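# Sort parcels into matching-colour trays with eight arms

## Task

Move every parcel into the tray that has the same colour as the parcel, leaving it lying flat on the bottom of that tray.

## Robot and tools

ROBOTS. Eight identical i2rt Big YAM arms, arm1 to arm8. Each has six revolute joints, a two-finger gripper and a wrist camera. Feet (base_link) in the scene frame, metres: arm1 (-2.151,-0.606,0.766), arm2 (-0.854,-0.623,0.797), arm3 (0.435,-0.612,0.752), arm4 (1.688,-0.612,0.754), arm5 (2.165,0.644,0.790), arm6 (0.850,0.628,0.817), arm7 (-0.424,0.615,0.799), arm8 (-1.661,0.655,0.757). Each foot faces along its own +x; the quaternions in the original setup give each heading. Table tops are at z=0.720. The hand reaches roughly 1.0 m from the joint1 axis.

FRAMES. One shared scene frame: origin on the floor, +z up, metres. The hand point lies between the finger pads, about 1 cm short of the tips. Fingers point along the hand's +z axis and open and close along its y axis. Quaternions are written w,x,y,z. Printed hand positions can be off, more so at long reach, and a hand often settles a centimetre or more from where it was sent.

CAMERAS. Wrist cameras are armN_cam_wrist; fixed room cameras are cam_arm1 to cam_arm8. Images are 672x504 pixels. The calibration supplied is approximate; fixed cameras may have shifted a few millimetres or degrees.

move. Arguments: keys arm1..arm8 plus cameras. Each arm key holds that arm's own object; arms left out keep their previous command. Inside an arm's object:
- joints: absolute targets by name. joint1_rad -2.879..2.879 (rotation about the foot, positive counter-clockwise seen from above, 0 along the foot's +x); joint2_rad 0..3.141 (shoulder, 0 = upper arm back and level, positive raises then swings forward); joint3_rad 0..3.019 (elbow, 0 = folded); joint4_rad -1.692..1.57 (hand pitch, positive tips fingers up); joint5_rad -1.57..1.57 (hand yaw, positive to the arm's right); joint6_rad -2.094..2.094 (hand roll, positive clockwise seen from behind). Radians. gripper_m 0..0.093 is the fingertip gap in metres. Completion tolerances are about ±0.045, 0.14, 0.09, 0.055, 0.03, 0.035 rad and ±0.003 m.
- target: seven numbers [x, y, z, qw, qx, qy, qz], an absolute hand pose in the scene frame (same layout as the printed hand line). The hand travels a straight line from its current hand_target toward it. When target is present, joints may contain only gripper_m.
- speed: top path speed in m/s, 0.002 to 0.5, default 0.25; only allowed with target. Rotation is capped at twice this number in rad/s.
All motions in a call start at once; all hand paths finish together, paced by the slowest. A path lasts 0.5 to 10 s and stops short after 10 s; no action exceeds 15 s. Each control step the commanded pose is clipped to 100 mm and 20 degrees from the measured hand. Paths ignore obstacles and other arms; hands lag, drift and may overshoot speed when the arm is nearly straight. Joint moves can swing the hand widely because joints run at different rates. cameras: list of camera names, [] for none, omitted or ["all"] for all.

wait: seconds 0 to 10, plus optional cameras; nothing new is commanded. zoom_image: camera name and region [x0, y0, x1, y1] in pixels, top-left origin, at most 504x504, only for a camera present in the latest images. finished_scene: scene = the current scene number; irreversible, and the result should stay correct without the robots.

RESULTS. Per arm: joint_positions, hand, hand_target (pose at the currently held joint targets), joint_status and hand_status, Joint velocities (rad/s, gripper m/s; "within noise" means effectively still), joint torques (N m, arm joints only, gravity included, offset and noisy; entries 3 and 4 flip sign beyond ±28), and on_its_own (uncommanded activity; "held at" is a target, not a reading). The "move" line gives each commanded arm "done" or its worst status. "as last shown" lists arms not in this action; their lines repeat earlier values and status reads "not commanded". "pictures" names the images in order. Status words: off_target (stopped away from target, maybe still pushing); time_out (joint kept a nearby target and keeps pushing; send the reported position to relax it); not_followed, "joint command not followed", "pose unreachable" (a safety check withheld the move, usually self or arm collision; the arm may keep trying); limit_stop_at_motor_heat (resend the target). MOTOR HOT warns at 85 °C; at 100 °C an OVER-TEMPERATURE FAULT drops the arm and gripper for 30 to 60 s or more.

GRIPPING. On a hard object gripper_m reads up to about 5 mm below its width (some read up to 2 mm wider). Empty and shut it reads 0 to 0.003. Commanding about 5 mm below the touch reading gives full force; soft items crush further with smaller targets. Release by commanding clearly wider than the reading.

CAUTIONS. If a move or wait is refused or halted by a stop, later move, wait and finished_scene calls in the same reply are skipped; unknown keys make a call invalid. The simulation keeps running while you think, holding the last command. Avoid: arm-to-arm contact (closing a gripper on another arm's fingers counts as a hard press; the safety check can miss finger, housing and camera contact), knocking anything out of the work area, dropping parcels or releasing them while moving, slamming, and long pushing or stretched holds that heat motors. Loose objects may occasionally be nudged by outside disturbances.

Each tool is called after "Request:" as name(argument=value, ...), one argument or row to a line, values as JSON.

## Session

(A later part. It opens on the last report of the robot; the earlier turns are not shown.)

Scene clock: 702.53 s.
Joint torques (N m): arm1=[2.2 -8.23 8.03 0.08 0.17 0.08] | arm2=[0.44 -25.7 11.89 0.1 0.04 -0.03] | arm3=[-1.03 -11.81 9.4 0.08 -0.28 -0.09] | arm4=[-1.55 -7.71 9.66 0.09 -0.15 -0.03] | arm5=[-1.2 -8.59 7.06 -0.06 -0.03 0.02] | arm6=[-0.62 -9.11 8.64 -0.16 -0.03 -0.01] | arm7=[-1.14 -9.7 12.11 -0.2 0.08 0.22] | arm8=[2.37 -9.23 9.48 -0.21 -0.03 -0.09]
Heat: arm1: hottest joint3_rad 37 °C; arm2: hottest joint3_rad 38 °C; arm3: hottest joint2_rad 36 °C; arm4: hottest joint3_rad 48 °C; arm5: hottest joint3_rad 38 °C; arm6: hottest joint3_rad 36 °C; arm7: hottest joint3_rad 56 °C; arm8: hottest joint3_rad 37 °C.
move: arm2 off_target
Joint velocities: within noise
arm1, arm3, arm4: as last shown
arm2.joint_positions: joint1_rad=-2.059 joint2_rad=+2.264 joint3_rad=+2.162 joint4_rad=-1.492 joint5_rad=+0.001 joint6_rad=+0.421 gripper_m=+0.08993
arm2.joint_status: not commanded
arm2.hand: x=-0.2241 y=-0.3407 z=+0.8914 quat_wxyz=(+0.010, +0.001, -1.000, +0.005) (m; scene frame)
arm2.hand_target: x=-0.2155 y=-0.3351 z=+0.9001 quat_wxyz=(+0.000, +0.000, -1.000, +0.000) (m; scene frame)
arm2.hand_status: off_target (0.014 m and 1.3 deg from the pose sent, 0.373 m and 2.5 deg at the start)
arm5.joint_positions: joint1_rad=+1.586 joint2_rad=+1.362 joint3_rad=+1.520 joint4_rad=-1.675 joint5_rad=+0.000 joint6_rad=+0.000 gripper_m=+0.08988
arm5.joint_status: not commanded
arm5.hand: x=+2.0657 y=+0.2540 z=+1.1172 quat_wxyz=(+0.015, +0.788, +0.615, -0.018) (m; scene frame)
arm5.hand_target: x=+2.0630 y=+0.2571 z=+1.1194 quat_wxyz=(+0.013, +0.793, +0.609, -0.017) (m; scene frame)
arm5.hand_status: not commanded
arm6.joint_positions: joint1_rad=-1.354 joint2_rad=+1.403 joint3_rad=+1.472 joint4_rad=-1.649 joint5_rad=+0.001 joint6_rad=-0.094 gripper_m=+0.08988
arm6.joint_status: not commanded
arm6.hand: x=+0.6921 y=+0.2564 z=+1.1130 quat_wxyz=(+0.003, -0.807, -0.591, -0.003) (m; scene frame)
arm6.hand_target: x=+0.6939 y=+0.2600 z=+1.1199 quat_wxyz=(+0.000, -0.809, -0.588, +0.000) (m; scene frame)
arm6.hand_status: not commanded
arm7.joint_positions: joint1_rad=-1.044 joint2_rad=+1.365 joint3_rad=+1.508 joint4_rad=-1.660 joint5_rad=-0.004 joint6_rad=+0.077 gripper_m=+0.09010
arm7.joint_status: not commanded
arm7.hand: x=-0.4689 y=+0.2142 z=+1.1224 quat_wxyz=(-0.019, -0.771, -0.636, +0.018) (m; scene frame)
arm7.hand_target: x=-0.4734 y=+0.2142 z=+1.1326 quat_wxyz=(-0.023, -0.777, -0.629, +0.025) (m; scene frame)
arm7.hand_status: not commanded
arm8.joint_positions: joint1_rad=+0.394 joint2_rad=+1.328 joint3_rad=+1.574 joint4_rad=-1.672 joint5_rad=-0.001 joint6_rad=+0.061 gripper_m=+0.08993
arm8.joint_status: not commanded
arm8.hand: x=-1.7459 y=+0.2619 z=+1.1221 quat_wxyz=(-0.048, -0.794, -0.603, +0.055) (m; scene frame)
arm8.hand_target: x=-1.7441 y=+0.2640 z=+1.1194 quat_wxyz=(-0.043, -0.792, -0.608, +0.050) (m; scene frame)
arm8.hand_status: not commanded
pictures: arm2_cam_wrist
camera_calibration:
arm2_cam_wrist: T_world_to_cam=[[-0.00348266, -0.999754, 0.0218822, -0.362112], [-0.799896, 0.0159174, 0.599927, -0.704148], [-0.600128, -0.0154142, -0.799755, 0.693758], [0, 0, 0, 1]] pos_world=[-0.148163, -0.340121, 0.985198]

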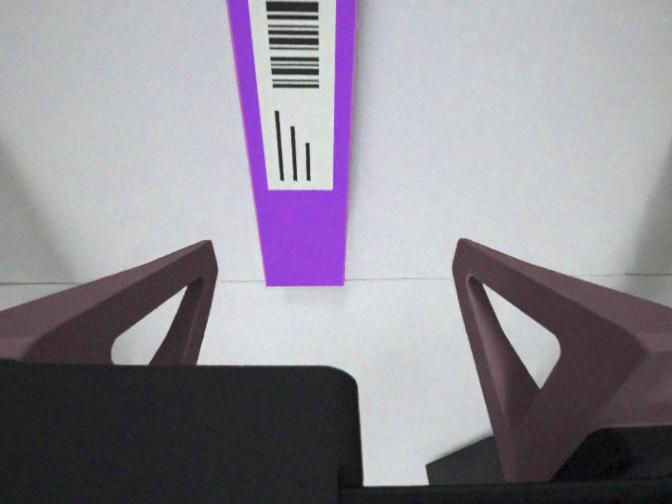

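Request:
move(
  arm2={"target":[-0.195,-0.317,0.84,0,0,1,0],"speed":0.2},
  cameras=[],
)

Request:
move(
  arm2={"target":[-0.195,-0.317,0.750,0,0,1,0],"speed":0.12},
  cameras=[],
)

Request:
move(
  arm2={"joints":{"gripper_m":0.05}},
  cameras=["arm2_cam_wrist"],
)

Request:
move(
  arm2={"target":[-0.195,-0.317,0.92,0,0,1,0],"speed":0.2},
  cameras=[],
)

Request:
move(
  arm2={"target":[-0.48,-0.45,1.12,0,0,1,0],"speed":0.3},
  cameras=["cam_arm2"],
)

Scene clock: 717.77 s.
Joint torques (N m): arm1=[2.08 -8.12 7.99 0.13 0.18 0.07] | arm2=[0.91 -27.34 11.74 0.57 0.02 0.08] | arm3=[-1.2 -11.69 9.37 0.08 -0.27 -0.09] | arm4=[-1.55 -7.71 9.66 0.1 -0.15 -0.03] | arm5=[-1.2 -8.88 7.16 0.01 -0.05 0.01] | arm6=[-0.56 -9.17 8.61 -0.16 -0.03 -0.02] | arm7=[-1.2 -9.58 12.05 -0.16 0.09 0.21] | arm8=[2.32 -9 9.46 -0.27 -0.05 -0.1]
Heat: arm1: hottest joint3_rad 37 °C; arm2: hottest joint3_rad 40 °C; arm3: hottest joint2_rad 36 °C; arm4: hottest joint3_rad 48 °C; arm5: hottest joint3_rad 38 °C; arm6: hottest joint3_rad 36 °C; arm7: hottest joint3_rad 56 °C; arm8: hottest joint3_rad 37 °C.
move: arm2 off_target
Joint velocities: within noise
arm1, arm3, arm4, arm5, arm6, arm7, arm8: as last shown
arm2.joint_positions: joint1_rad=-2.052 joint2_rad=+2.391 joint3_rad=+2.228 joint4_rad=-1.448 joint5_rad=+0.001 joint6_rad=+0.422 gripper_m=+0.08993
arm2.joint_status: not commanded
arm2.hand: x=-0.2064 y=-0.3273 z=+0.8288 quat_wxyz=(+0.018, +0.004, -1.000, +0.008) (m; scene frame)
arm2.hand_target: x=-0.1958 y=-0.3173 z=+0.8402 quat_wxyz=(+0.000, +0.000, -1.000, +0.000) (m; scene frame)
arm2.hand_status: off_target (0.019 m and 2.4 deg from the pose sent, 0.064 m and 1.3 deg at the start)
pictures: none
No camera images: "cameras" was empty.

Scene clock: 719.20 s.
Joint torques (N m): arm1=[2.2 -8 8.05 0.18 0.17 0.07] | arm2=[0.79 -27.11 8.7 0.92 0.04 0.07] | arm3=[-1.26 -11.75 9.4 0.06 -0.27 -0.09] | arm4=[-1.55 -7.71 9.66 0.1 -0.15 -0.03] | arm5=[-1.2 -8.41 7.1 0.01 -0.04 0.03] | arm6=[-0.62 -9.23 8.61 -0.16 -0.03 -0.02] | arm7=[-1.14 -9.82 12.1 -0.2 0.09 0.23] | arm8=[2.26 -9.35 9.54 -0.25 -0.03 -0.09]
Heat: arm1: hottest joint3_rad 37 °C; arm2: hottest joint3_rad 40 °C; arm3: hottest joint3_rad 36 °C; arm4: hottest joint3_rad 48 °C; arm5: hottest joint3_rad 38 °C; arm6: hottest joint3_rad 36 °C; arm7: hottest joint3_rad 56 °C; arm8: hottest joint3_rad 37 °C.
move: arm2 done
Joint velocities: within noise
arm1, arm3, arm4, arm5, arm6, arm7, arm8: as last shown
arm2.joint_positions: joint1_rad=-2.052 joint2_rad=+2.462 joint3_rad=+2.168 joint4_rad=-1.283 joint5_rad=+0.001 joint6_rad=+0.422 gripper_m=+0.08993
arm2.joint_status: not commanded
arm2.hand: x=-0.1965 y=-0.3227 z=+0.7566 quat_wxyz=(+0.003, +0.004, -1.000, +0.001) (m; scene frame)
arm2.hand_target: x=-0.1953 y=-0.3171 z=+0.7499 quat_wxyz=(+0.000, +0.000, -1.000, +0.000) (m; scene frame)
arm2.hand_status: done (0.009 m and 0.6 deg from the pose sent, 0.080 m and 2.4 deg at the start)
pictures: none
No camera images: "cameras" was empty.

Scene clock: 719.80 s.
Joint torques (N m): arm1=[2.43 -8.06 7.95 -0.01 0.18 0.09] | arm2=[0.73 -27.22 8.65 0.91 0.04 0.07] | arm3=[-1.26 -11.63 9.39 0.06 -0.28 -0.1] | arm4=[-1.55 -7.65 9.65 0.1 -0.15 -0.03] | arm5=[-0.97 -8.29 6.97 0.08 -0.07 0.03] | arm6=[-0.67 -9.23 8.64 -0.14 -0.03 -0.02] | arm7=[-1.08 -9.58 12.1 -0.18 0.07 0.21] | arm8=[2.26 -9.23 9.54 -0.21 -0.03 -0.09]
Heat: arm1: hottest joint3_rad 37 °C; arm2: hottest joint3_rad 40 °C; arm3: hottest joint3_rad 36 °C; arm4: hottest joint3_rad 48 °C; arm5: hottest joint3_rad 38 °C; arm6: hottest joint3_rad 36 °C; arm7: hottest joint3_rad 56 °C; arm8: hottest joint3_rad 37 °C.
move: arm2 off_target
Joint velocities: within noise
arm1, arm3, arm4, arm5, arm6, arm7, arm8: as last shown
arm2.joint_positions: joint1_rad=-2.052 joint2_rad=+2.462 joint3_rad=+2.168 joint4_rad=-1.283 joint5_rad=+0.001 joint6_rad=+0.422 gripper_m=+0.05875
arm2.joint_status: gripper_m off_target (ended at +0.05878, target +0.05000)
arm2.hand: x=-0.1964 y=-0.3226 z=+0.7566 quat_wxyz=(+0.003, +0.003, -1.000, +0.001) (m; scene frame)
arm2.hand_target: x=-0.1953 y=-0.3171 z=+0.7499 quat_wxyz=(+0.000, +0.000, -1.000, +0.000) (m; scene frame)
arm2.hand_status: not commanded
pictures: arm2_cam_wrist
camera_calibration:
arm2_cam_wrist: T_world_to_cam=[[0.00155792, -0.99989, 0.0147412, -0.334647], [-0.808773, 0.00740971, 0.588074, -0.597006], [-0.588119, -0.0128384, -0.808672, 0.612784], [0, 0, 0, 1]] pos_world=[-0.121931, -0.32232, 0.851558]

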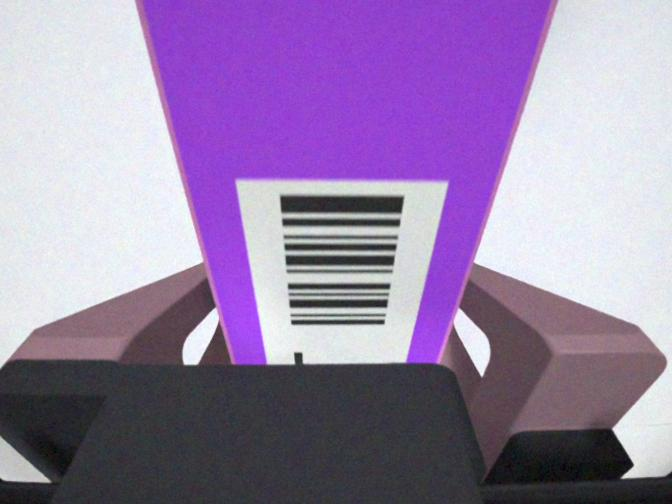

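Scene clock: 721.60 s.
Joint torques (N m): arm1=[2.26 -8.35 7.99 0.09 0.17 0.07] | arm2=[0.73 -26.64 12.19 0.06 0.03 0.07] | arm3=[-1.2 -11.75 9.39 0.05 -0.27 -0.09] | arm4=[-1.55 -7.71 9.66 0.1 -0.14 -0.03] | arm5=[-1.26 -8.47 7.05 0.03 -0.09 0.01] | arm6=[-0.56 -9.23 8.62 -0.16 -0.02 -0.02] | arm7=[-1.08 -9.52 12.07 -0.21 0.1 0.21] | arm8=[2.08 -9.11 9.5 -0.27 -0.04 -0.1]
Heat: arm1: hottest joint3_rad 37 °C; arm2: hottest joint3_rad 41 °C; arm3: hottest joint3_rad 36 °C; arm4: hottest joint3_rad 48 °C; arm5: hottest joint3_rad 38 °C; arm6: hottest joint3_rad 36 °C; arm7: hottest joint3_rad 56 °C; arm8: hottest joint3_rad 37 °C.
move: arm2 done
Joint velocities: within noise
arm1, arm3, arm4, arm5, arm6, arm7, arm8: as last shown
arm2.joint_positions: joint1_rad=-2.052 joint2_rad=+2.368 joint3_rad=+2.417 joint4_rad=-1.636 joint5_rad=+0.001 joint6_rad=+0.422 gripper_m=+0.05875
arm2.joint_status: not commanded
arm2.hand: x=-0.2012 y=-0.3250 z=+0.9171 quat_wxyz=(+0.007, +0.003, -1.000, +0.003) (m; scene frame)
arm2.hand_target: x=-0.1956 y=-0.3172 z=+0.9199 quat_wxyz=(-0.001, +0.000, -1.000, +0.000) (m; scene frame)
arm2.hand_status: done (0.010 m and 1.0 deg from the pose sent, 0.163 m and 0.5 deg at the start)
pictures: none
No camera images: "cameras" was empty.

Scene clock: 723.77 s.
Joint torques (N m): arm1=[2.32 -8.18 8.02 0.05 0.18 0.08] | arm2=[0.73 -12.04 8.42 0.32 0.06 0.07] | arm3=[-1.2 -11.69 9.36 0.06 -0.27 -0.09] | arm4=[-1.55 -7.71 9.66 0.1 -0.15 -0.03] | arm5=[-1.67 -8.53 7.01 0.02 -0.05 0.03] | arm6=[-0.56 -9.11 8.64 -0.17 -0.03 -0.02] | arm7=[-1.03 -9.58 12.1 -0.18 0.1 0.21] | arm8=[2.02 -9.11 9.52 -0.23 -0.02 -0.11]
Heat: arm1: hottest joint3_rad 37 °C; arm2: hottest joint3_rad 41 °C; arm3: hottest joint3_rad 36 °C; arm4: hottest joint3_rad 48 °C; arm5: hottest joint3_rad 38 °C; arm6: hottest joint3_rad 36 °C; arm7: hottest joint3_rad 56 °C; arm8: hottest joint3_rad 37 °C.
move: arm2 off_target
Joint velocities: within noise
arm1, arm3, arm4, arm5, arm6, arm7, arm8: as last shown
arm2.joint_positions: joint1_rad=-2.052 joint2_rad=+1.397 joint3_rad=+1.544 joint4_rad=-1.672 joint5_rad=+0.001 joint6_rad=+0.422 gripper_m=+0.05875
arm2.joint_status: not commanded
arm2.hand: x=-0.4788 y=-0.4523 z=+1.1231 quat_wxyz=(-0.021, +0.003, -1.000, -0.010) (m; scene frame)
arm2.hand_target: x=-0.4800 y=-0.4500 z=+1.1195 quat_wxyz=(-0.013, +0.000, -1.000, -0.006) (m; scene frame)
arm2.hand_status: off_target (0.004 m and 2.7 deg from the pose sent, 0.367 m and 0.9 deg at the start; a joint's target at an end of its range on 28 of 65 steps)
pictures: cam_arm2

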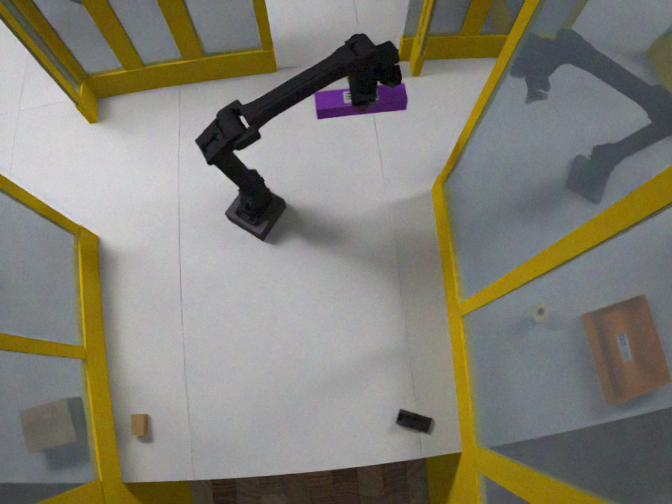

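Request:
move(
  arm2={"joints":{"joint1_rad":-1.422,"joint6_rad":-0.276}},
  cameras=[],
)

Request:
move(
  arm2={"target":[-0.5,0.0,0.93,0,-0.619,0.785,0],"speed":0.3},
  cameras=["cam_arm2","cam_arm7"],
)

Scene clock: 737.37 s.
Joint torques (N m): arm1=[2.67 -8.18 8.03 -0.02 0.17 0.04] | arm2=[0.5 -12.4 8.43 0.32 0.01 -0.18] | arm3=[-1.26 -11.75 9.39 0.03 -0.27 -0.09] | arm4=[-1.55 -7.65 9.66 0.09 -0.15 -0.03] | arm5=[-1.38 -8.82 7.09 -0.09 -0.05 0.04] | arm6=[-0.56 -9.11 8.62 -0.13 -0.03 -0.02] | arm7=[-1.14 -9.52 12.08 -0.17 0.08 0.23] | arm8=[2.02 -9.35 9.55 -0.25 -0.03 -0.09]
Heat: arm1: hottest joint3_rad 37 °C; arm2: hottest joint3_rad 41 °C; arm3: hottest joint3_rad 36 °C; arm4: hottest joint3_rad 48 °C; arm5: hottest joint3_rad 38 °C; arm6: hottest joint3_rad 37 °C; arm7: hottest joint3_rad 56 °C; arm8: hottest joint3_rad 37 °C.
move: arm2 done
Joint velocities: within noise
arm1, arm3, arm4, arm5, arm6, arm7, arm8: as last shown
arm2.joint_positions: joint1_rad=-1.426 joint2_rad=+1.400 joint3_rad=+1.544 joint4_rad=-1.672 joint5_rad=+0.000 joint6_rad=-0.262 gripper_m=+0.05881
arm2.joint_status: all done
arm2.hand: x=-0.6500 y=-0.2643 z=+1.1222 quat_wxyz=(-0.020, +0.612, -0.791, -0.009) (m; scene frame)
arm2.hand_target: x=-0.6515 y=-0.2643 z=+1.1198 quat_wxyz=(-0.014, +0.619, -0.785, -0.006) (m; scene frame)
arm2.hand_status: not commanded
pictures: none
No camera images: "cameras" was empty.

Scene clock: 739.80 s.
Joint torques (N m): arm1=[2.08 -8.23 8.02 0.02 0.19 0.06] | arm2=[0.21 -25.99 12.26 0.14 -0.02 -0.2] | arm3=[-1.2 -11.81 9.37 0.08 -0.28 -0.1] | arm4=[-1.55 -7.71 9.68 0.09 -0.15 -0.03] | arm5=[-1.2 -8.47 7.13 -0.03 -0.09 0.01] | arm6=[-0.62 -9.23 8.62 -0.14 -0.03 -0.02] | arm7=[-1.08 -9.64 12.1 -0.2 0.08 0.21] | arm8=[2.08 -9.05 9.46 -0.25 -0.05 -0.1]
Heat: arm1: hottest joint3_rad 37 °C; arm2: hottest joint3_rad 41 °C; arm3: hottest joint2_rad 35 °C; arm4: hottest joint3_rad 48 °C; arm5: hottest joint3_rad 38 °C; arm6: hottest joint3_rad 37 °C; arm7: hottest joint3_rad 56 °C; arm8: hottest joint3_rad 37 °C.
move: arm2 off_target
Joint velocities: within noise
arm1.joint_positions: joint1_rad=-1.478 joint2_rad=+1.362 joint3_rad=+1.544 joint4_rad=-1.675 joint5_rad=+0.004 joint6_rad=+0.028 gripper_m=+0.08989
arm1.joint_status: not commanded
arm1.hand: x=-2.2849 y=-0.9848 z=+1.1082 quat_wxyz=(-0.026, -0.821, -0.569, +0.034) (m; scene frame)
arm1.hand_target: x=-2.2800 y=-0.9849 z=+1.0996 quat_wxyz=(-0.016, -0.820, -0.571, +0.022) (m; scene frame)
arm1.hand_status: not commanded
arm2.joint_positions: joint1_rad=-1.426 joint2_rad=+2.324 joint3_rad=+2.355 joint4_rad=-1.622 joint5_rad=+0.000 joint6_rad=-0.267 gripper_m=+0.05881
arm2.joint_status: not commanded
arm2.hand: x=-0.5050 y=-0.0082 z=+0.9240 quat_wxyz=(+0.009, +0.614, -0.789, +0.004) (m; scene frame)
arm2.hand_target: x=-0.5002 y=-0.0005 z=+0.9302 quat_wxyz=(-0.001, +0.619, -0.785, +0.000) (m; scene frame)
arm2.hand_status: off_target (0.011 m and 1.4 deg from the pose sent, 0.360 m and 2.7 deg at the start)
arm3.joint_positions: joint1_rad=+0.189 joint2_rad=+1.373 joint3_rad=+1.633 joint4_rad=-1.674 joint5_rad=-0.005 joint6_rad=-0.422 gripper_m=+0.08997
arm3.joint_status: not commanded
arm3.hand: x=+0.0487 y=-0.4418 z=+1.1210 quat_wxyz=(-0.033, +0.997, +0.001, -0.069) (m; scene frame)
arm3.hand_target: x=+0.0500 y=-0.4400 z=+1.1194 quat_wxyz=(-0.029, +0.998, +0.000, -0.064) (m; scene frame)
arm3.hand_status: not commanded
arm4.joint_positions: joint1_rad=-1.932 joint2_rad=+1.339 joint3_rad=+1.554 joint4_rad=-1.686 joint5_rad=-0.014 joint6_rad=-0.018 gripper_m=+0.08991
arm4.joint_status: not commanded
arm4.hand: x=+1.9154 y=-0.9379 z=+1.1056 quat_wxyz=(-0.044, -0.461, -0.886, +0.025) (m; scene frame)
arm4.hand_target: x=+1.9101 y=-0.9400 z=+1.0994 quat_wxyz=(-0.034, -0.465, -0.885, +0.018) (m; scene frame)
arm4.hand_status: not commanded
arm5, arm6, arm7, arm8: as last shown
pictures: cam_arm2, cam_arm7

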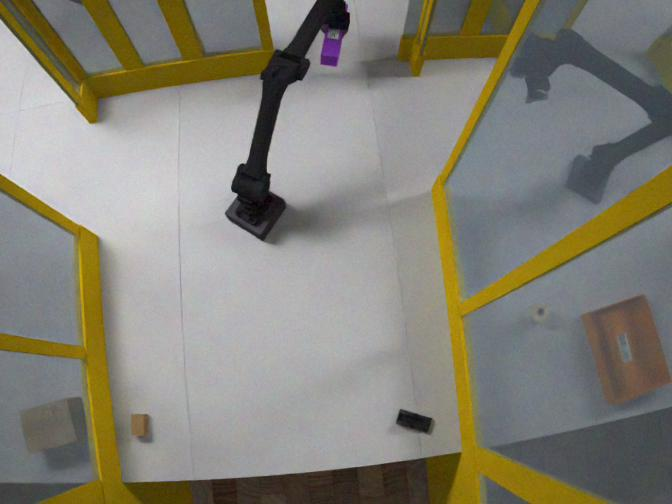

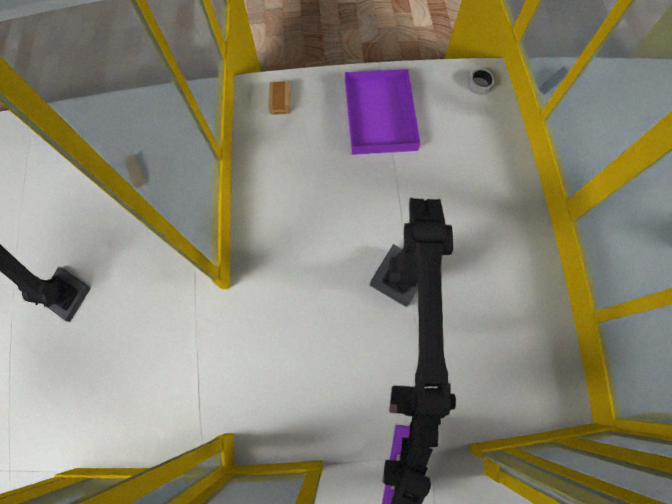

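Request:
move(
  arm2={"target":[-0.496,0.006,0.82,0,-0.619,0.785,0],"speed":0.2},
  cameras=[],
)

Request:
move(
  arm2={"target":[-0.496,0.006,0.748,0,-0.619,0.785,0],"speed":0.06},
  cameras=[],
)

Request:
move(
  arm2={"joints":{"gripper_m":0.09}},
  cameras=[],
)

Request:
move(
  arm2={"target":[-0.498,0.006,0.92,0,-0.619,0.785,0],"speed":0.2},
  cameras=[],
)

Request:
move(
  arm2={"target":[-0.65,-0.263,1.12,0,-0.619,0.785,0],"speed":0.35},
  cameras=["cam_arm2"],
)

Request:
move(
  arm7={"target":[-0.5,0.0,0.9,0,0.785,0.619,0],"speed":0.35},
  cameras=["arm7_cam_wrist"],
)

Scene clock: 753.70 s.
Joint torques (N m): arm1=[2.02 -8.35 7.98 0.02 0.17 0.07] | arm2=[0.09 -28.16 9.06 0.9 -0.01 -0.19] | arm3=[-1.2 -11.75 9.39 0.06 -0.27 -0.09] | arm4=[-1.55 -7.71 9.66 0.1 -0.15 -0.03] | arm5=[-0.97 -8.18 7.13 0.01 -0.07 0.05] | arm6=[-0.56 -9.17 8.62 -0.16 -0.03 -0.02] | arm7=[-1.2 -9.7 12.05 -0.17 0.1 0.22] | arm8=[2.14 -9.29 9.55 -0.25 -0.03 -0.09]
Heat: arm1: hottest joint3_rad 37 °C; arm2: hottest joint3_rad 42 °C; arm3: hottest joint3_rad 35 °C; arm4: hottest joint3_rad 48 °C; arm5: hottest joint3_rad 38 °C; arm6: hottest joint3_rad 37 °C; arm7: hottest joint3_rad 56 °C; arm8: hottest joint3_rad 37 °C.
move: arm2 done
Joint velocities: within noise
arm1, arm3, arm4: as last shown
arm2.joint_positions: joint1_rad=-1.426 joint2_rad=+2.400 joint3_rad=+2.216 joint4_rad=-1.407 joint5_rad=+0.000 joint6_rad=-0.268 gripper_m=+0.05881
arm2.joint_status: not commanded
arm2.hand: x=-0.4998 y=+0.0010 z=+0.8187 quat_wxyz=(+0.009, +0.614, -0.789, +0.003) (m; scene frame)
arm2.hand_target: x=-0.4960 y=+0.0060 z=+0.8201 quat_wxyz=(+0.000, +0.619, -0.785, +0.000) (m; scene frame)
arm2.hand_status: done (0.006 m and 1.3 deg from the pose sent, 0.105 m and 1.4 deg at the start)
arm5.joint_positions: joint1_rad=+1.586 joint2_rad=+1.362 joint3_rad=+1.520 joint4_rad=-1.675 joint5_rad=+0.000 joint6_rad=+0.000 gripper_m=+0.08988
arm5.joint_status: not commanded
arm5.hand: x=+2.0657 y=+0.2540 z=+1.1172 quat_wxyz=(+0.015, +0.788, +0.615, -0.018) (m; scene frame)
arm5.hand_target: x=+2.0630 y=+0.2571 z=+1.1194 quat_wxyz=(+0.013, +0.793, +0.609, -0.017) (m; scene frame)
arm5.hand_status: not commanded
arm6.joint_positions: joint1_rad=-1.354 joint2_rad=+1.403 joint3_rad=+1.472 joint4_rad=-1.649 joint5_rad=+0.001 joint6_rad=-0.094 gripper_m=+0.08988
arm6.joint_status: not commanded
arm6.hand: x=+0.6921 y=+0.2564 z=+1.1130 quat_wxyz=(+0.003, -0.807, -0.591, -0.003) (m; scene frame)
arm6.hand_target: x=+0.6939 y=+0.2600 z=+1.1199 quat_wxyz=(+0.000, -0.809, -0.588, +0.000) (m; scene frame)
arm6.hand_status: not commanded
arm7.joint_positions: joint1_rad=-1.044 joint2_rad=+1.365 joint3_rad=+1.508 joint4_rad=-1.660 joint5_rad=-0.004 joint6_rad=+0.078 gripper_m=+0.09010
arm7.joint_status: not commanded
arm7.hand: x=-0.4689 y=+0.2142 z=+1.1224 quat_wxyz=(-0.019, -0.771, -0.636, +0.018) (m; scene frame)
arm7.hand_target: x=-0.4734 y=+0.2142 z=+1.1326 quat_wxyz=(-0.023, -0.777, -0.629, +0.025) (m; scene frame)
arm7.hand_status: not commanded
arm8.joint_positions: joint1_rad=+0.394 joint2_rad=+1.328 joint3_rad=+1.574 joint4_rad=-1.672 joint5_rad=-0.001 joint6_rad=+0.061 gripper_m=+0.08993
arm8.joint_status: not commanded
arm8.hand: x=-1.7459 y=+0.2619 z=+1.1221 quat_wxyz=(-0.048, -0.794, -0.603, +0.055) (m; scene frame)
arm8.hand_target: x=-1.7441 y=+0.2640 z=+1.1194 quat_wxyz=(-0.043, -0.792, -0.608, +0.050) (m; scene frame)
arm8.hand_status: not commanded
pictures: none
No camera images: "cameras" was empty.

Scene clock: 755.50 s.
Joint torques (N m): arm1=[2.43 -8.18 8.03 0.12 0.2 0.07] | arm2=[0.15 -26.81 8.16 0.92 -0.02 -0.19] | arm3=[-1.26 -11.69 9.4 0.05 -0.28 -0.08] | arm4=[-1.55 -7.71 9.66 0.1 -0.15 -0.03] | arm5=[-1.26 -9.11 6.99 -0.01 -0.07 0.03] | arm6=[-0.62 -9.17 8.62 -0.13 -0.03 -0.02] | arm7=[-1.14 -9.58 12.08 -0.18 0.09 0.2] | arm8=[2.2 -9.23 9.57 -0.25 -0.04 -0.11]
Heat: arm1: hottest joint3_rad 37 °C; arm2: hottest joint3_rad 42 °C; arm3: hottest joint3_rad 35 °C; arm4: hottest joint3_rad 48 °C; arm5: hottest joint3_rad 38 °C; arm6: hottest joint3_rad 37 °C; arm7: hottest joint3_rad 56 °C; arm8: hottest joint3_rad 37 °C.
move: arm2 off_target
Joint velocities: within noise
arm1, arm3, arm4, arm5, arm6, arm7, arm8: as last shown
arm2.joint_positions: joint1_rad=-1.426 joint2_rad=+2.451 joint3_rad=+2.154 joint4_rad=-1.270 joint5_rad=+0.000 joint6_rad=-0.268 gripper_m=+0.05881
arm2.joint_status: not commanded
arm2.hand: x=-0.4971 y=+0.0059 z=+0.7598 quat_wxyz=(-0.002, +0.614, -0.789, -0.001) (m; scene frame)
arm2.hand_target: x=-0.4961 y=+0.0058 z=+0.7481 quat_wxyz=(+0.000, +0.619, -0.785, +0.000) (m; scene frame)
arm2.hand_status: off_target (0.012 m and 0.7 deg from the pose sent, 0.071 m and 1.3 deg at the start)
pictures: none
No camera images: "cameras" was empty.

Scene clock: 756.13 s.
Joint torques (N m): arm1=[2.2 -8.53 7.99 0.05 0.17 0.08] | arm2=[0.09 -26.81 8.16 0.92 -0.02 -0.19] | arm3=[-1.14 -11.69 9.4 0.06 -0.27 -0.09] | arm4=[-1.55 -7.71 9.66 0.08 -0.15 -0.03] | arm5=[-0.85 -8.76 7.01 -0.05 -0.03 0.01] | arm6=[-0.56 -9.17 8.62 -0.18 -0.03 -0.02] | arm7=[-1.26 -9.58 12.07 -0.17 0.1 0.21] | arm8=[2.02 -9.29 9.48 -0.21 -0.03 -0.1]
Heat: arm1: hottest joint3_rad 37 °C; arm2: hottest joint3_rad 42 °C; arm3: hottest joint3_rad 35 °C; arm4: hottest joint3_rad 48 °C; arm5: hottest joint3_rad 38 °C; arm6: hottest joint3_rad 37 °C; arm7: hottest joint3_rad 56 °C; arm8: hottest joint3_rad 37 °C.
move: arm2 done
Joint velocities: within noise
arm1, arm3, arm4, arm5, arm6, arm7, arm8: as last shown
arm2.joint_positions: joint1_rad=-1.426 joint2_rad=+2.451 joint3_rad=+2.154 joint4_rad=-1.270 joint5_rad=+0.000 joint6_rad=-0.268 gripper_m=+0.08983
arm2.joint_status: all done
arm2.hand: x=-0.4971 y=+0.0059 z=+0.7598 quat_wxyz=(-0.002, +0.614, -0.789, -0.001) (m; scene frame)
arm2.hand_target: x=-0.4961 y=+0.0058 z=+0.7481 quat_wxyz=(+0.000, +0.619, -0.785, +0.000) (m; scene frame)
arm2.hand_status: not commanded
pictures: none
No camera images: "cameras" was empty.

Scene clock: 757.90 s.
Joint torques (N m): arm1=[2.37 -8.12 8.03 0.12 0.16 0.08] | arm2=[0.32 -25.82 12.04 0.18 -0.02 -0.17] | arm3=[-1.2 -11.81 9.43 0.05 -0.28 -0.09] | arm4=[-1.55 -7.71 9.68 0.1 -0.15 -0.03] | arm5=[-1.32 -8.12 7.01 -0.08 -0.07 0.01] | arm6=[-0.62 -9.23 8.61 -0.16 -0.03 -0.02] | arm7=[-1.14 -9.7 12.05 -0.21 0.09 0.21] | arm8=[2.49 -9.41 9.55 -0.24 -0.05 -0.08]
Heat: arm1: hottest joint3_rad 37 °C; arm2: hottest joint3_rad 42 °C; arm3: hottest joint3_rad 35 °C; arm4: hottest joint3_rad 48 °C; arm5: hottest joint3_rad 38 °C; arm6: hottest joint3_rad 37 °C; arm7: hottest joint3_rad 56 °C; arm8: hottest joint3_rad 37 °C.
move: arm2 done
Joint velocities: within noise
arm1, arm3, arm4, arm5, arm6, arm7, arm8: as last shown
arm2.joint_positions: joint1_rad=-1.426 joint2_rad=+2.347 joint3_rad=+2.383 joint4_rad=-1.620 joint5_rad=+0.000 joint6_rad=-0.268 gripper_m=+0.08992
arm2.joint_status: not commanded
arm2.hand: x=-0.5014 y=-0.0020 z=+0.9188 quat_wxyz=(+0.006, +0.614, -0.789, +0.002) (m; scene frame)
arm2.hand_target: x=-0.4982 y=+0.0056 z=+0.9201 quat_wxyz=(-0.001, +0.619, -0.785, +0.000) (m; scene frame)
arm2.hand_status: done (0.009 m and 1.0 deg from the pose sent, 0.160 m and 0.7 deg at the start)
pictures: none
No camera images: "cameras" was empty.

Scene clock: 759.90 s.
Joint torques (N m): arm1=[2.55 -8.41 8.05 0.09 0.15 0.07] | arm2=[0.38 -12.04 8.29 0.32 -0.03 -0.16] | arm3=[-1.32 -11.75 9.39 0.06 -0.28 -0.09] | arm4=[-1.55 -7.71 9.66 0.09 -0.15 -0.03] | arm5=[-1.73 -8.53 7.2 0.03 -0.06 0.01] | arm6=[-0.62 -9.17 8.61 -0.16 -0.03 -0.02] | arm7=[-1.2 -9.52 12.07 -0.17 0.08 0.21] | arm8=[2.14 -9.29 9.52 -0.27 -0.02 -0.1]
Heat: arm1: hottest joint3_rad 37 °C; arm2: hottest joint3_rad 42 °C; arm3: hottest joint3_rad 35 °C; arm4: hottest joint3_rad 48 °C; arm5: hottest joint3_rad 38 °C; arm6: hottest joint3_rad 37 °C; arm7: hottest joint3_rad 56 °C; arm8: hottest joint3_rad 37 °C.
move: arm2 off_target
Joint velocities: within noise
arm1, arm3, arm4, arm5, arm6, arm7, arm8: as last shown
arm2.joint_positions: joint1_rad=-1.426 joint2_rad=+1.401 joint3_rad=+1.550 joint4_rad=-1.672 joint5_rad=+0.000 joint6_rad=-0.268 gripper_m=+0.08992
arm2.joint_status: not commanded
arm2.hand: x=-0.6493 y=-0.2631 z=+1.1241 quat_wxyz=(-0.023, +0.614, -0.789, -0.010) (m; scene frame)
arm2.hand_target: x=-0.6500 y=-0.2631 z=+1.1194 quat_wxyz=(-0.013, +0.619, -0.785, -0.006) (m; scene frame)
arm2.hand_status: off_target (0.004 m and 2.9 deg from the pose sent, 0.362 m and 1.0 deg at the start; a joint's target at an end of its range on 28 of 60 steps)
pictures: cam_arm2

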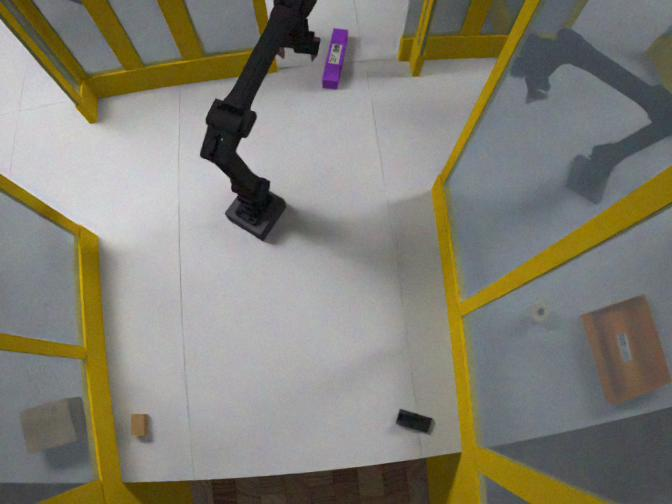

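Scene clock: 761.80 s.
Joint torques (N m): arm1=[2.43 -8.35 8.01 0.16 0.17 0.1] | arm2=[0.32 -12.04 8.29 0.32 -0.03 -0.16] | arm3=[-1.2 -11.63 9.42 0.06 -0.28 -0.09] | arm4=[-1.55 -7.71 9.66 0.09 -0.15 -0.03] | arm5=[-0.91 -8.41 7.08 -0.1 -0.05 0] | arm6=[-0.62 -9.11 8.62 -0.17 -0.03 -0.02] | arm7=[-1.2 -15.85 14.72 -0.03 0.06 0.22] | arm8=[2.14 -9.23 9.5 -0.18 -0.03 -0.09]
Heat: arm1: hottest joint3_rad 37 °C; arm2: hottest joint3_rad 42 °C; arm3: hottest joint3_rad 35 °C; arm4: hottest joint3_rad 48 °C; arm5: hottest joint3_rad 38 °C; arm6: hottest joint3_rad 37 °C; arm7: hottest joint3_rad 57 °C; arm8: hottest joint3_rad 37 °C.
move: arm7 off_target
Joint velocities: within noise
arm1, arm2, arm3, arm4, arm5, arm6, arm8: as last shown
arm7.joint_positions: joint1_rad=-1.045 joint2_rad=+2.003 joint3_rad=+1.711 joint4_rad=-1.317 joint5_rad=-0.004 joint6_rad=+0.102 gripper_m=+0.09010
arm7.joint_status: not commanded
arm7.hand: x=-0.4914 y=+0.0198 z=+0.8877 quat_wxyz=(+0.013, -0.779, -0.627, -0.015) (m; scene frame)
arm7.hand_target: x=-0.4999 y=+0.0012 z=+0.9002 quat_wxyz=(+0.000, -0.785, -0.619, +0.000) (m; scene frame)
arm7.hand_status: off_target (0.025 m and 2.6 deg from the pose sent, 0.310 m and 4.0 deg at the start)
pictures: arm7_cam_wrist
camera_calibration:
arm7_cam_wrist: T_world_to_cam=[[-0.979942, 0.198763, 0.014379, -0.501431], [0.167019, 0.779787, 0.603355, -0.462606], [0.108712, 0.593655, -0.797343, 0.870825], [0, 0, 0, 1]] pos_world=[-0.508779, -0.0565695, 0.980672]

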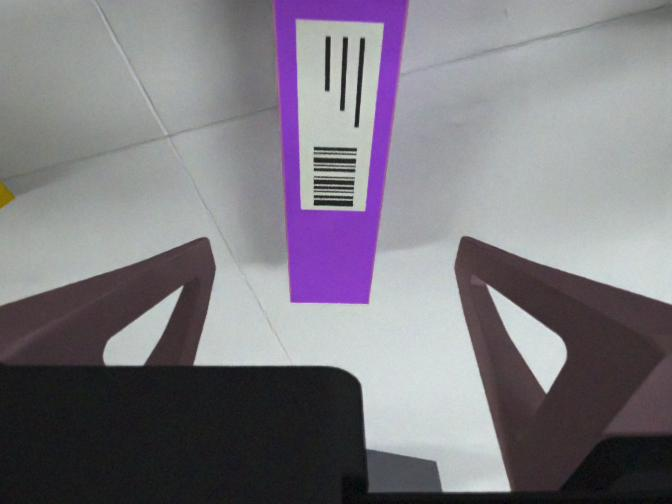

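Request:
move(
  arm7={"target":[-0.506,-0.008,0.83,0,0.792,0.611,0],"speed":0.2},
  cameras=[],
)

Request:
move(
  arm7={"target":[-0.505,-0.005,0.752,0,0.792,0.611,0],"speed":0.12},
  cameras=["arm7_cam_wrist"],
)

Request:
move(
  arm7={"joints":{"gripper_m":0.05}},
  cameras=[],
)

Request:
move(
  arm7={"target":[-0.505,-0.005,0.92,0,0.792,0.611,0],"speed":0.2},
  cameras=[],
)

Request:
move(
  arm7={"target":[-0.475,0.198,1.12,0,0.792,0.611,0],"speed":0.3},
  cameras=["cam_arm7"],
)

Request:
zoom_image(
  camera="cam_arm7",
  region=[325, 50, 445, 170],
)

Scene clock: 781.70 s.
Joint torques (N m): arm1=[2.08 -8.23 8.08 0.08 0.18 0.06] | arm2=[0.38 -12.04 8.31 0.32 -0.03 -0.16] | arm3=[-1.14 -11.75 9.37 0.09 -0.28 -0.09] | arm4=[-1.55 -7.71 9.66 0.1 -0.14 -0.03] | arm5=[-1.26 -8.23 7.13 0.05 -0.06 0.02] | arm6=[-0.56 -9.17 8.61 -0.16 -0.03 -0.02] | arm7=[-1.14 -16.56 10.28 0.5 0.06 0.22] | arm8=[1.9 -9.41 9.47 -0.2 -0.01 -0.1]
Heat: arm1: hottest joint3_rad 37 °C; arm2: hottest joint3_rad 42 °C; arm3: hottest joint3_rad 35 °C; arm4: hottest joint3_rad 48 °C; arm5: hottest joint3_rad 39 °C; arm6: hottest joint3_rad 37 °C; arm7: hottest joint3_rad 57 °C; arm8: hottest joint3_rad 37 °C.
move: arm7 done
Joint velocities: within noise
arm1, arm2, arm3, arm4, arm5, arm6, arm8: as last shown
arm7.joint_positions: joint1_rad=-1.053 joint2_rad=+2.096 joint3_rad=+1.711 joint4_rad=-1.195 joint5_rad=-0.004 joint6_rad=+0.116 gripper_m=+0.09010
arm7.joint_status: not commanded
arm7.hand: x=-0.4993 y=-0.0029 z=+0.8326 quat_wxyz=(+0.003, -0.786, -0.618, -0.005) (m; scene frame)
arm7.hand_target: x=-0.5061 y=-0.0077 z=+0.8299 quat_wxyz=(+0.000, -0.792, -0.611, +0.000) (m; scene frame)
arm7.hand_status: done (0.009 m and 1.3 deg from the pose sent, 0.066 m and 3.3 deg at the start)
pictures: none
No camera images: "cameras" was empty.

Scene clock: 783.10 s.
Joint torques (N m): arm1=[2.49 -8.47 7.94 0.05 0.19 0.09] | arm2=[0.32 -12.1 8.29 0.32 -0.03 -0.16] | arm3=[-1.26 -11.75 9.4 0.03 -0.28 -0.09] | arm4=[-1.55 -7.65 9.66 0.1 -0.15 -0.03] | arm5=[-1.61 -8.06 7.1 0.12 -0.06 0.05] | arm6=[-0.56 -9.17 8.62 -0.16 -0.03 -0.02] | arm7=[-0.79 -16.85 8.2 0.55 0.06 0.21] | arm8=[2.14 -9.41 9.51 -0.18 -0.04 -0.08]
Heat: arm1: hottest joint3_rad 37 °C; arm2: hottest joint3_rad 42 °C; arm3: hottest joint3_rad 35 °C; arm4: hottest joint3_rad 48 °C; arm5: hottest joint3_rad 39 °C; arm6: hottest joint3_rad 37 °C; arm7: hottest joint3_rad 57 °C; arm8: hottest joint3_rad 37 °C.
move: arm7 off_target
Joint velocities: within noise
arm1.joint_positions: joint1_rad=-1.478 joint2_rad=+1.362 joint3_rad=+1.544 joint4_rad=-1.675 joint5_rad=+0.004 joint6_rad=+0.028 gripper_m=+0.08989
arm1.joint_status: not commanded
arm1.hand: x=-2.2849 y=-0.9848 z=+1.1082 quat_wxyz=(-0.026, -0.821, -0.569, +0.034) (m; scene frame)
arm1.hand_target: x=-2.2800 y=-0.9849 z=+1.0996 quat_wxyz=(-0.016, -0.820, -0.571, +0.022) (m; scene frame)
arm1.hand_status: not commanded
arm2, arm5, arm6, arm8: as last shown
arm3.joint_positions: joint1_rad=+0.189 joint2_rad=+1.373 joint3_rad=+1.633 joint4_rad=-1.674 joint5_rad=-0.005 joint6_rad=-0.422 gripper_m=+0.08997
arm3.joint_status: not commanded
arm3.hand: x=+0.0487 y=-0.4418 z=+1.1210 quat_wxyz=(-0.033, +0.997, +0.001, -0.069) (m; scene frame)
arm3.hand_target: x=+0.0500 y=-0.4400 z=+1.1194 quat_wxyz=(-0.029, +0.998, +0.000, -0.064) (m; scene frame)
arm3.hand_status: not commanded
arm4.joint_positions: joint1_rad=-1.932 joint2_rad=+1.339 joint3_rad=+1.554 joint4_rad=-1.686 joint5_rad=-0.014 joint6_rad=-0.018 gripper_m=+0.08991
arm4.joint_status: not commanded
arm4.hand: x=+1.9154 y=-0.9379 z=+1.1056 quat_wxyz=(-0.044, -0.461, -0.886, +0.025) (m; scene frame)
arm4.hand_target: x=+1.9101 y=-0.9400 z=+1.0994 quat_wxyz=(-0.034, -0.465, -0.885, +0.018) (m; scene frame)
arm4.hand_status: not commanded
arm7.joint_positions: joint1_rad=-1.053 joint2_rad=+2.182 joint3_rad=+1.654 joint4_rad=-1.035 joint5_rad=-0.004 joint6_rad=+0.117 gripper_m=+0.09010
arm7.joint_status: not commanded
arm7.hand: x=-0.4999 y=-0.0072 z=+0.7610 quat_wxyz=(-0.003, -0.786, -0.618, +0.001) (m; scene frame)
arm7.hand_target: x=-0.5051 y=-0.0049 z=+0.7522 quat_wxyz=(+0.000, -0.792, -0.611, +0.000) (m; scene frame)
arm7.hand_status: off_target (0.011 m and 1.1 deg from the pose sent, 0.081 m and 1.3 deg at the start)
pictures: arm7_cam_wrist
camera_calibration:
arm7_cam_wrist: T_world_to_cam=[[-0.975062, 0.221689, 0.0103669, -0.496952], [0.18846, 0.802431, 0.566204, -0.324622], [0.117203, 0.554038, -0.8242, 0.811135], [0, 0, 0, 1]] pos_world=[-0.518448, -0.0787443, 0.857491]

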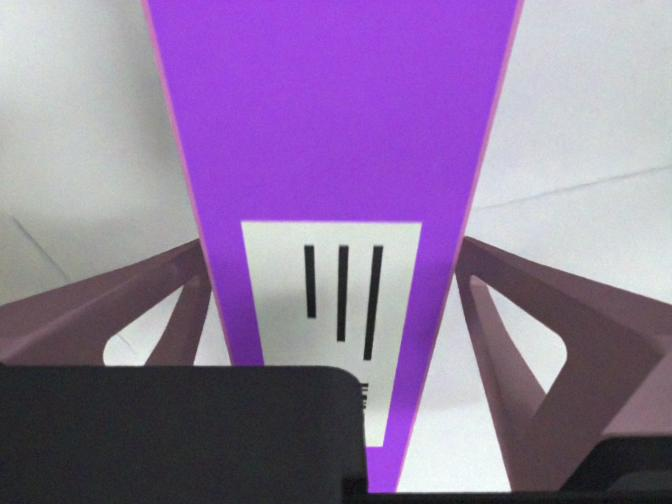

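Scene clock: 783.70 s.
Joint torques (N m): arm1=[2.02 -8.12 8.03 0.13 0.16 0.05] | arm2=[0.38 -12.04 8.29 0.32 -0.03 -0.16] | arm3=[-1.38 -11.69 9.39 0.06 -0.27 -0.09] | arm4=[-1.55 -7.71 9.66 0.09 -0.15 -0.03] | arm5=[-1.14 -8.64 7.06 0.08 0 0.01] | arm6=[-0.62 -9.11 8.62 -0.16 -0.03 -0.01] | arm7=[-1.14 -16.91 8.25 0.59 0.06 0.2] | arm8=[2.49 -9.11 9.55 -0.21 -0.04 -0.08]
Heat: arm1: hottest joint3_rad 37 °C; arm2: hottest joint3_rad 42 °C; arm3: hottest joint3_rad 35 °C; arm4: hottest joint3_rad 48 °C; arm5: hottest joint3_rad 39 °C; arm6: hottest joint3_rad 37 °C; arm7: hottest joint3_rad 57 °C; arm8: hottest joint3_rad 37 °C.
move: arm7 off_target
Joint velocities: within noise
arm1, arm2, arm3, arm4: as last shown
arm5.joint_positions: joint1_rad=+1.586 joint2_rad=+1.362 joint3_rad=+1.520 joint4_rad=-1.675 joint5_rad=+0.000 joint6_rad=+0.000 gripper_m=+0.08988
arm5.joint_status: not commanded
arm5.hand: x=+2.0657 y=+0.2540 z=+1.1172 quat_wxyz=(+0.015, +0.788, +0.615, -0.018) (m; scene frame)
arm5.hand_target: x=+2.0630 y=+0.2571 z=+1.1194 quat_wxyz=(+0.013, +0.793, +0.609, -0.017) (m; scene frame)
arm5.hand_status: not commanded
arm6.joint_positions: joint1_rad=-1.354 joint2_rad=+1.403 joint3_rad=+1.472 joint4_rad=-1.649 joint5_rad=+0.001 joint6_rad=-0.094 gripper_m=+0.08988
arm6.joint_status: not commanded
arm6.hand: x=+0.6921 y=+0.2564 z=+1.1130 quat_wxyz=(+0.003, -0.807, -0.591, -0.003) (m; scene frame)
arm6.hand_target: x=+0.6939 y=+0.2600 z=+1.1199 quat_wxyz=(+0.000, -0.809, -0.588, +0.000) (m; scene frame)
arm6.hand_status: not commanded
arm7.joint_positions: joint1_rad=-1.053 joint2_rad=+2.182 joint3_rad=+1.654 joint4_rad=-1.035 joint5_rad=-0.004 joint6_rad=+0.118 gripper_m=+0.06043
arm7.joint_status: gripper_m off_target (ended at +0.06046, target +0.05000)
arm7.hand: x=-0.4999 y=-0.0072 z=+0.7610 quat_wxyz=(-0.003, -0.787, -0.617, +0.001) (m; scene frame)
arm7.hand_target: x=-0.5051 y=-0.0049 z=+0.7522 quat_wxyz=(+0.000, -0.792, -0.611, +0.000) (m; scene frame)
arm7.hand_status: not commanded
arm8.joint_positions: joint1_rad=+0.394 joint2_rad=+1.328 joint3_rad=+1.574 joint4_rad=-1.672 joint5_rad=-0.001 joint6_rad=+0.061 gripper_m=+0.08993
arm8.joint_status: not commanded
arm8.hand: x=-1.7459 y=+0.2619 z=+1.1221 quat_wxyz=(-0.048, -0.794, -0.603, +0.055) (m; scene frame)
arm8.hand_target: x=-1.7441 y=+0.2640 z=+1.1194 quat_wxyz=(-0.043, -0.792, -0.608, +0.050) (m; scene frame)
arm8.hand_status: not commanded
pictures: none
No camera images: "cameras" was empty.

Scene clock: 785.37 s.
Joint torques (N m): arm1=[2.43 -8.06 8.01 0.14 0.18 0.07] | arm2=[0.38 -12.04 8.29 0.32 -0.03 -0.16] | arm3=[-1.26 -11.69 9.39 0.06 -0.27 -0.09] | arm4=[-1.55 -7.71 9.66 0.1 -0.15 -0.03] | arm5=[-1.79 -8.29 7.2 -0.17 -0.08 0.01] | arm6=[-0.62 -9.17 8.61 -0.16 -0.03 -0.02] | arm7=[-1.08 -16.91 14.84 -0.4 0.07 0.21] | arm8=[2.26 -9.23 9.47 -0.24 -0.04 -0.1]
Heat: arm1: hottest joint3_rad 37 °C; arm2: hottest joint3_rad 42 °C; arm3: hottest joint3_rad 35 °C; arm4: hottest joint3_rad 48 °C; arm5: hottest joint3_rad 39 °C; arm6: hottest joint3_rad 37 °C; arm7: hottest joint3_rad 57 °C; arm8: hottest joint3_rad 37 °C.
move: arm7 off_target
Joint velocities: within noise
arm1, arm2, arm3, arm4, arm5, arm6, arm8: as last shown
arm7.joint_positions: joint1_rad=-1.053 joint2_rad=+2.022 joint3_rad=+1.769 joint4_rad=-1.364 joint5_rad=-0.004 joint6_rad=+0.118 gripper_m=+0.06043
arm7.joint_status: not commanded
arm7.hand: x=-0.4974 y=+0.0126 z=+0.8978 quat_wxyz=(+0.016, -0.786, -0.617, -0.018) (m; scene frame)
arm7.hand_target: x=-0.5050 y=-0.0036 z=+0.9201 quat_wxyz=(+0.000, -0.792, -0.611, +0.000) (m; scene frame)
arm7.hand_status: off_target (0.029 m and 3.0 deg from the pose sent, 0.159 m and 1.0 deg at the start)
pictures: none
No camera images: "cameras" was empty.

Scene clock: 787.17 s.
Joint torques (N m): arm1=[2.32 -8.7 8.01 0.08 0.19 0.07] | arm2=[0.38 -12.04 8.29 0.32 -0.03 -0.16] | arm3=[-1.26 -11.69 9.42 0.06 -0.27 -0.09] | arm4=[-1.55 -7.65 9.66 0.09 -0.15 -0.03] | arm5=[-1.49 -8.47 7.13 -0.05 -0.04 0] | arm6=[-0.56 -9.17 8.62 -0.16 -0.03 -0.02] | arm7=[-0.5 -10.05 9.14 -0.25 0.06 0.21] | arm8=[2.49 -9.47 9.51 -0.23 -0.04 -0.09]
Heat: arm1: hottest joint3_rad 37 °C; arm2: hottest joint3_rad 41 °C; arm3: hottest joint3_rad 35 °C; arm4: hottest joint3_rad 48 °C; arm5: hottest joint3_rad 39 °C; arm6: hottest joint3_rad 37 °C; arm7: hottest joint3_rad 57 °C; arm8: hottest joint3_rad 37 °C.
move: arm7 done
Joint velocities: within noise
arm1, arm2, arm3, arm4, arm5, arm6, arm8: as last shown
arm7.joint_positions: joint1_rad=-1.053 joint2_rad=+1.437 joint3_rad=+1.591 joint4_rad=-1.695 joint5_rad=-0.004 joint6_rad=+0.124 gripper_m=+0.06043
arm7.joint_status: not commanded
arm7.hand: x=-0.4750 y=+0.1937 z=+1.1259 quat_wxyz=(-0.011, -0.788, -0.615, +0.009) (m; scene frame)
arm7.hand_target: x=-0.4751 y=+0.1980 z=+1.1201 quat_wxyz=(+0.000, -0.792, -0.611, +0.000) (m; scene frame)
arm7.hand_status: done (0.007 m and 1.7 deg from the pose sent, 0.290 m and 3.0 deg at the start; a joint's target at an end of its range on 18 of 54 steps)
pictures: cam_arm7

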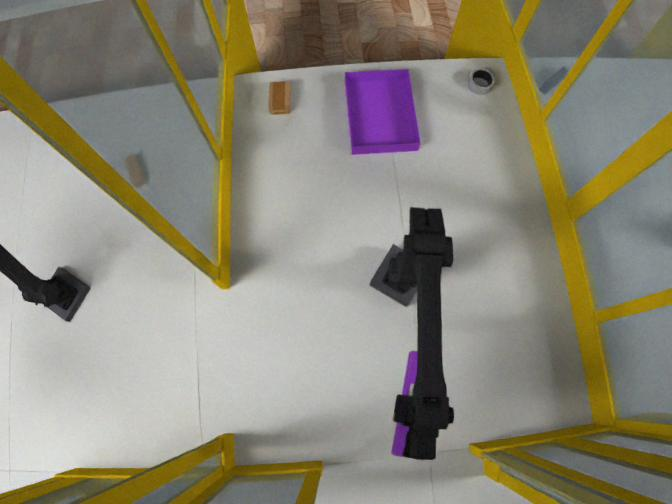

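Scaled by 4.200.

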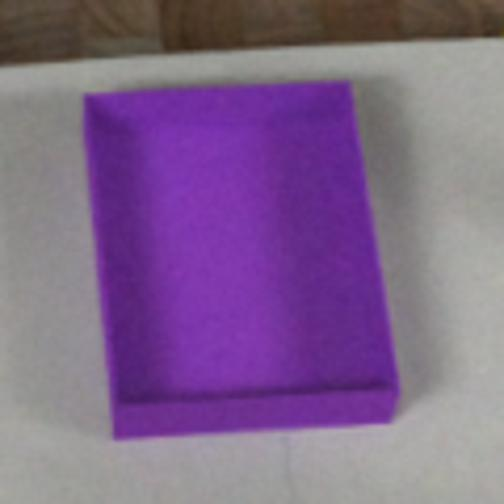

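Request:
move(
  arm7={"joints":{"joint1_rad":2.169,"joint6_rad":-0.03}},
  cameras=[],
)

Request:
move(
  arm7={"target":[-0.3965,1.308,0.96,0,-0.7034,0.7108,0],"speed":0.3},
  cameras=["cam_arm7"],
)

Request:
zoom_image(
  camera="cam_arm7",
  region=[325, 50, 445, 170],
)

Scene clock: 816.67 s.
Joint torques (N m): arm1=[2.37 -8.53 8.03 0.14 0.18 0.09] | arm2=[0.38 -12.04 8.29 0.32 -0.03 -0.16] | arm3=[-1.2 -11.75 9.42 0.08 -0.27 -0.1] | arm4=[-1.55 -7.65 9.66 0.1 -0.15 -0.03] | arm5=[-1.32 -8.06 7.15 0.05 -0.08 0.02] | arm6=[-0.56 -9.17 8.62 -0.16 -0.03 -0.02] | arm7=[-0.09 -11.46 9.11 -0.24 -0.03 0.03] | arm8=[2.2 -9.17 9.4 -0.29 -0.03 -0.09]
Heat: arm1: hottest joint3_rad 37 °C; arm2: hottest joint3_rad 41 °C; arm3: hottest joint3_rad 35 °C; arm4: hottest joint3_rad 48 °C; arm5: hottest joint3_rad 39 °C; arm6: hottest joint3_rad 37 °C; arm7: hottest joint3_rad 53 °C; arm8: hottest joint3_rad 37 °C.
move: arm7 done
Joint velocities: within noise
arm1, arm2, arm3, arm4, arm5, arm6, arm8: as last shown
arm7.joint_positions: joint1_rad=+2.166 joint2_rad=+1.456 joint3_rad=+1.591 joint4_rad=-1.695 joint5_rad=-0.002 joint6_rad=-0.022 gripper_m=+0.06050
arm7.joint_status: all done
arm7.hand: x=-0.4046 y=+1.0404 z=+1.1206 quat_wxyz=(-0.004, +0.699, -0.715, -0.005) (m; scene frame)
arm7.hand_target: x=-0.4059 y=+1.0328 z=+1.1223 quat_wxyz=(-0.002, +0.703, -0.711, -0.003) (m; scene frame)
arm7.hand_status: not commanded
pictures: none
No camera images: "cameras" was empty.

Scene clock: 818.97 s.
Joint torques (N m): arm1=[2.43 -8.23 8.05 0.09 0.16 0.07] | arm2=[0.38 -12.04 8.29 0.32 -0.03 -0.16] | arm3=[-1.2 -11.81 9.37 0.06 -0.28 -0.09] | arm4=[-1.55 -7.65 9.66 0.09 -0.15 -0.03] | arm5=[-1.55 -8.23 7.04 -0.02 -0.05 0.04] | arm6=[-0.62 -9.17 8.59 -0.17 -0.03 -0.02] | arm7=[0.26 -18.08 15.83 -0.35 0.02 0.06] | arm8=[2.02 -9.11 9.5 -0.23 -0.03 -0.1]
Heat: arm1: hottest joint3_rad 37 °C; arm2: hottest joint3_rad 41 °C; arm3: hottest joint3_rad 35 °C; arm4: hottest joint3_rad 48 °C; arm5: hottest joint3_rad 39 °C; arm6: hottest joint3_rad 37 °C; arm7: hottest joint3_rad 53 °C; arm8: hottest joint3_rad 37 °C.
move: arm7 off_target
Joint velocities: within noise
arm1, arm3, arm4, arm5, arm6, arm8: as last shown
arm2.joint_positions: joint1_rad=-1.426 joint2_rad=+1.401 joint3_rad=+1.550 joint4_rad=-1.672 joint5_rad=+0.000 joint6_rad=-0.268 gripper_m=+0.08992
arm2.joint_status: not commanded
arm2.hand: x=-0.6493 y=-0.2631 z=+1.1241 quat_wxyz=(-0.023, +0.614, -0.789, -0.010) (m; scene frame)
arm2.hand_target: x=-0.6500 y=-0.2631 z=+1.1194 quat_wxyz=(-0.013, +0.619, -0.785, -0.006) (m; scene frame)
arm2.hand_status: not commanded
arm4.hand_target: x=+1.9101 y=-0.9399 z=+1.0994 quat_wxyz=(-0.034, -0.465, -0.885, +0.018) (m; scene frame)
arm7.joint_positions: joint1_rad=+2.166 joint2_rad=+2.231 joint3_rad=+2.237 joint4_rad=-1.618 joint5_rad=-0.002 joint6_rad=-0.022 gripper_m=+0.06050
arm7.joint_status: not commanded
arm7.hand: x=-0.3935 y=+1.2935 z=+0.9458 quat_wxyz=(+0.014, +0.699, -0.715, +0.012) (m; scene frame)
arm7.hand_target: x=-0.3966 y=+1.3068 z=+0.9602 quat_wxyz=(-0.001, +0.703, -0.711, -0.001) (m; scene frame)
arm7.hand_status: off_target (0.021 m and 2.3 deg from the pose sent, 0.312 m and 1.0 deg at the start)
pictures: cam_arm7

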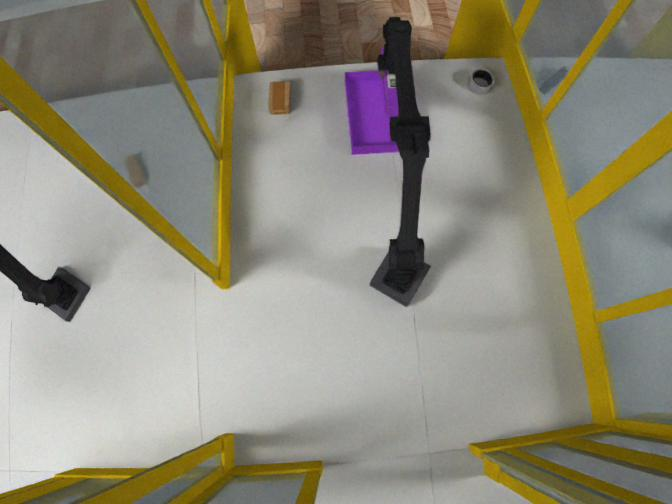

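Scaled by 4.200.

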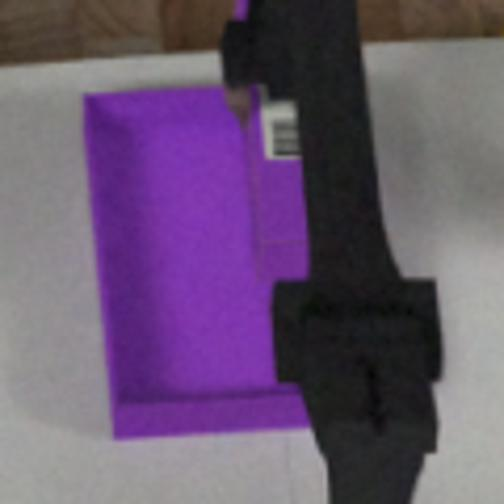

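Request:
move(
  arm7={"target":[-0.414,1.277,0.87,0,-0.7034,0.7108,0],"speed":0.15},
  cameras=["cam_arm7"],
)

Request:
zoom_image(
  camera="cam_arm7",
  region=[325, 50, 445, 170],
)

Scene clock: 829.73 s.
Joint torques (N m): arm1=[2.14 -8.59 7.98 0.05 0.13 0.08] | arm2=[0.38 -12.04 8.29 0.31 -0.03 -0.16] | arm3=[-1.26 -11.69 9.39 0.05 -0.28 -0.09] | arm4=[-1.55 -7.71 9.66 0.09 -0.15 -0.03] | arm5=[-1.67 -8.29 7.16 0.02 -0.05 0.02] | arm6=[-0.62 -9.17 8.64 -0.16 -0.03 -0.01] | arm7=[0.26 -19.9 8.69 0.54 0.02 0.21] | arm8=[2.08 -9.29 9.52 -0.28 -0.03 -0.11]
Heat: arm1: hottest joint3_rad 37 °C; arm2: hottest joint3_rad 41 °C; arm3: hottest joint3_rad 35 °C; arm4: hottest joint3_rad 48 °C; arm5: hottest joint3_rad 39 °C; arm6: hottest joint3_rad 37 °C; arm7: hottest joint3_rad 56 °C; arm8: hottest joint3_rad 37 °C.
move: arm7 done
Joint velocities: within noise
arm1, arm2, arm3, arm4, arm5, arm6, arm8: as last shown
arm7.joint_positions: joint1_rad=+2.190 joint2_rad=+2.189 joint3_rad=+1.945 joint4_rad=-1.348 joint5_rad=-0.002 joint6_rad=-0.013 gripper_m=+0.06050
arm7.joint_status: not commanded
arm7.hand: x=-0.4097 y=+1.2767 z=+0.8627 quat_wxyz=(+0.007, +0.704, -0.710, +0.006) (m; scene frame)
arm7.hand_target: x=-0.4139 y=+1.2770 z=+0.8700 quat_wxyz=(+0.000, +0.703, -0.711, +0.000) (m; scene frame)
arm7.hand_status: done (0.008 m and 1.1 deg from the pose sent, 0.080 m and 2.3 deg at the start)
pictures: cam_arm7

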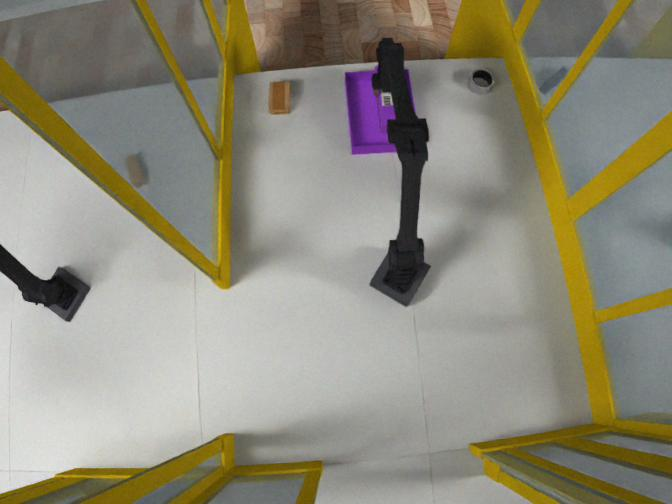

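Scaled by 4.200.

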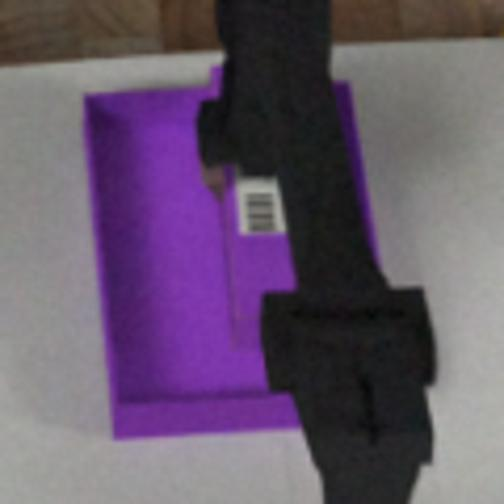

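Request:
zoom_image(
  camera="cam_arm7",
  region=[365, 60, 405, 140],
)

Scaled by 6.300.

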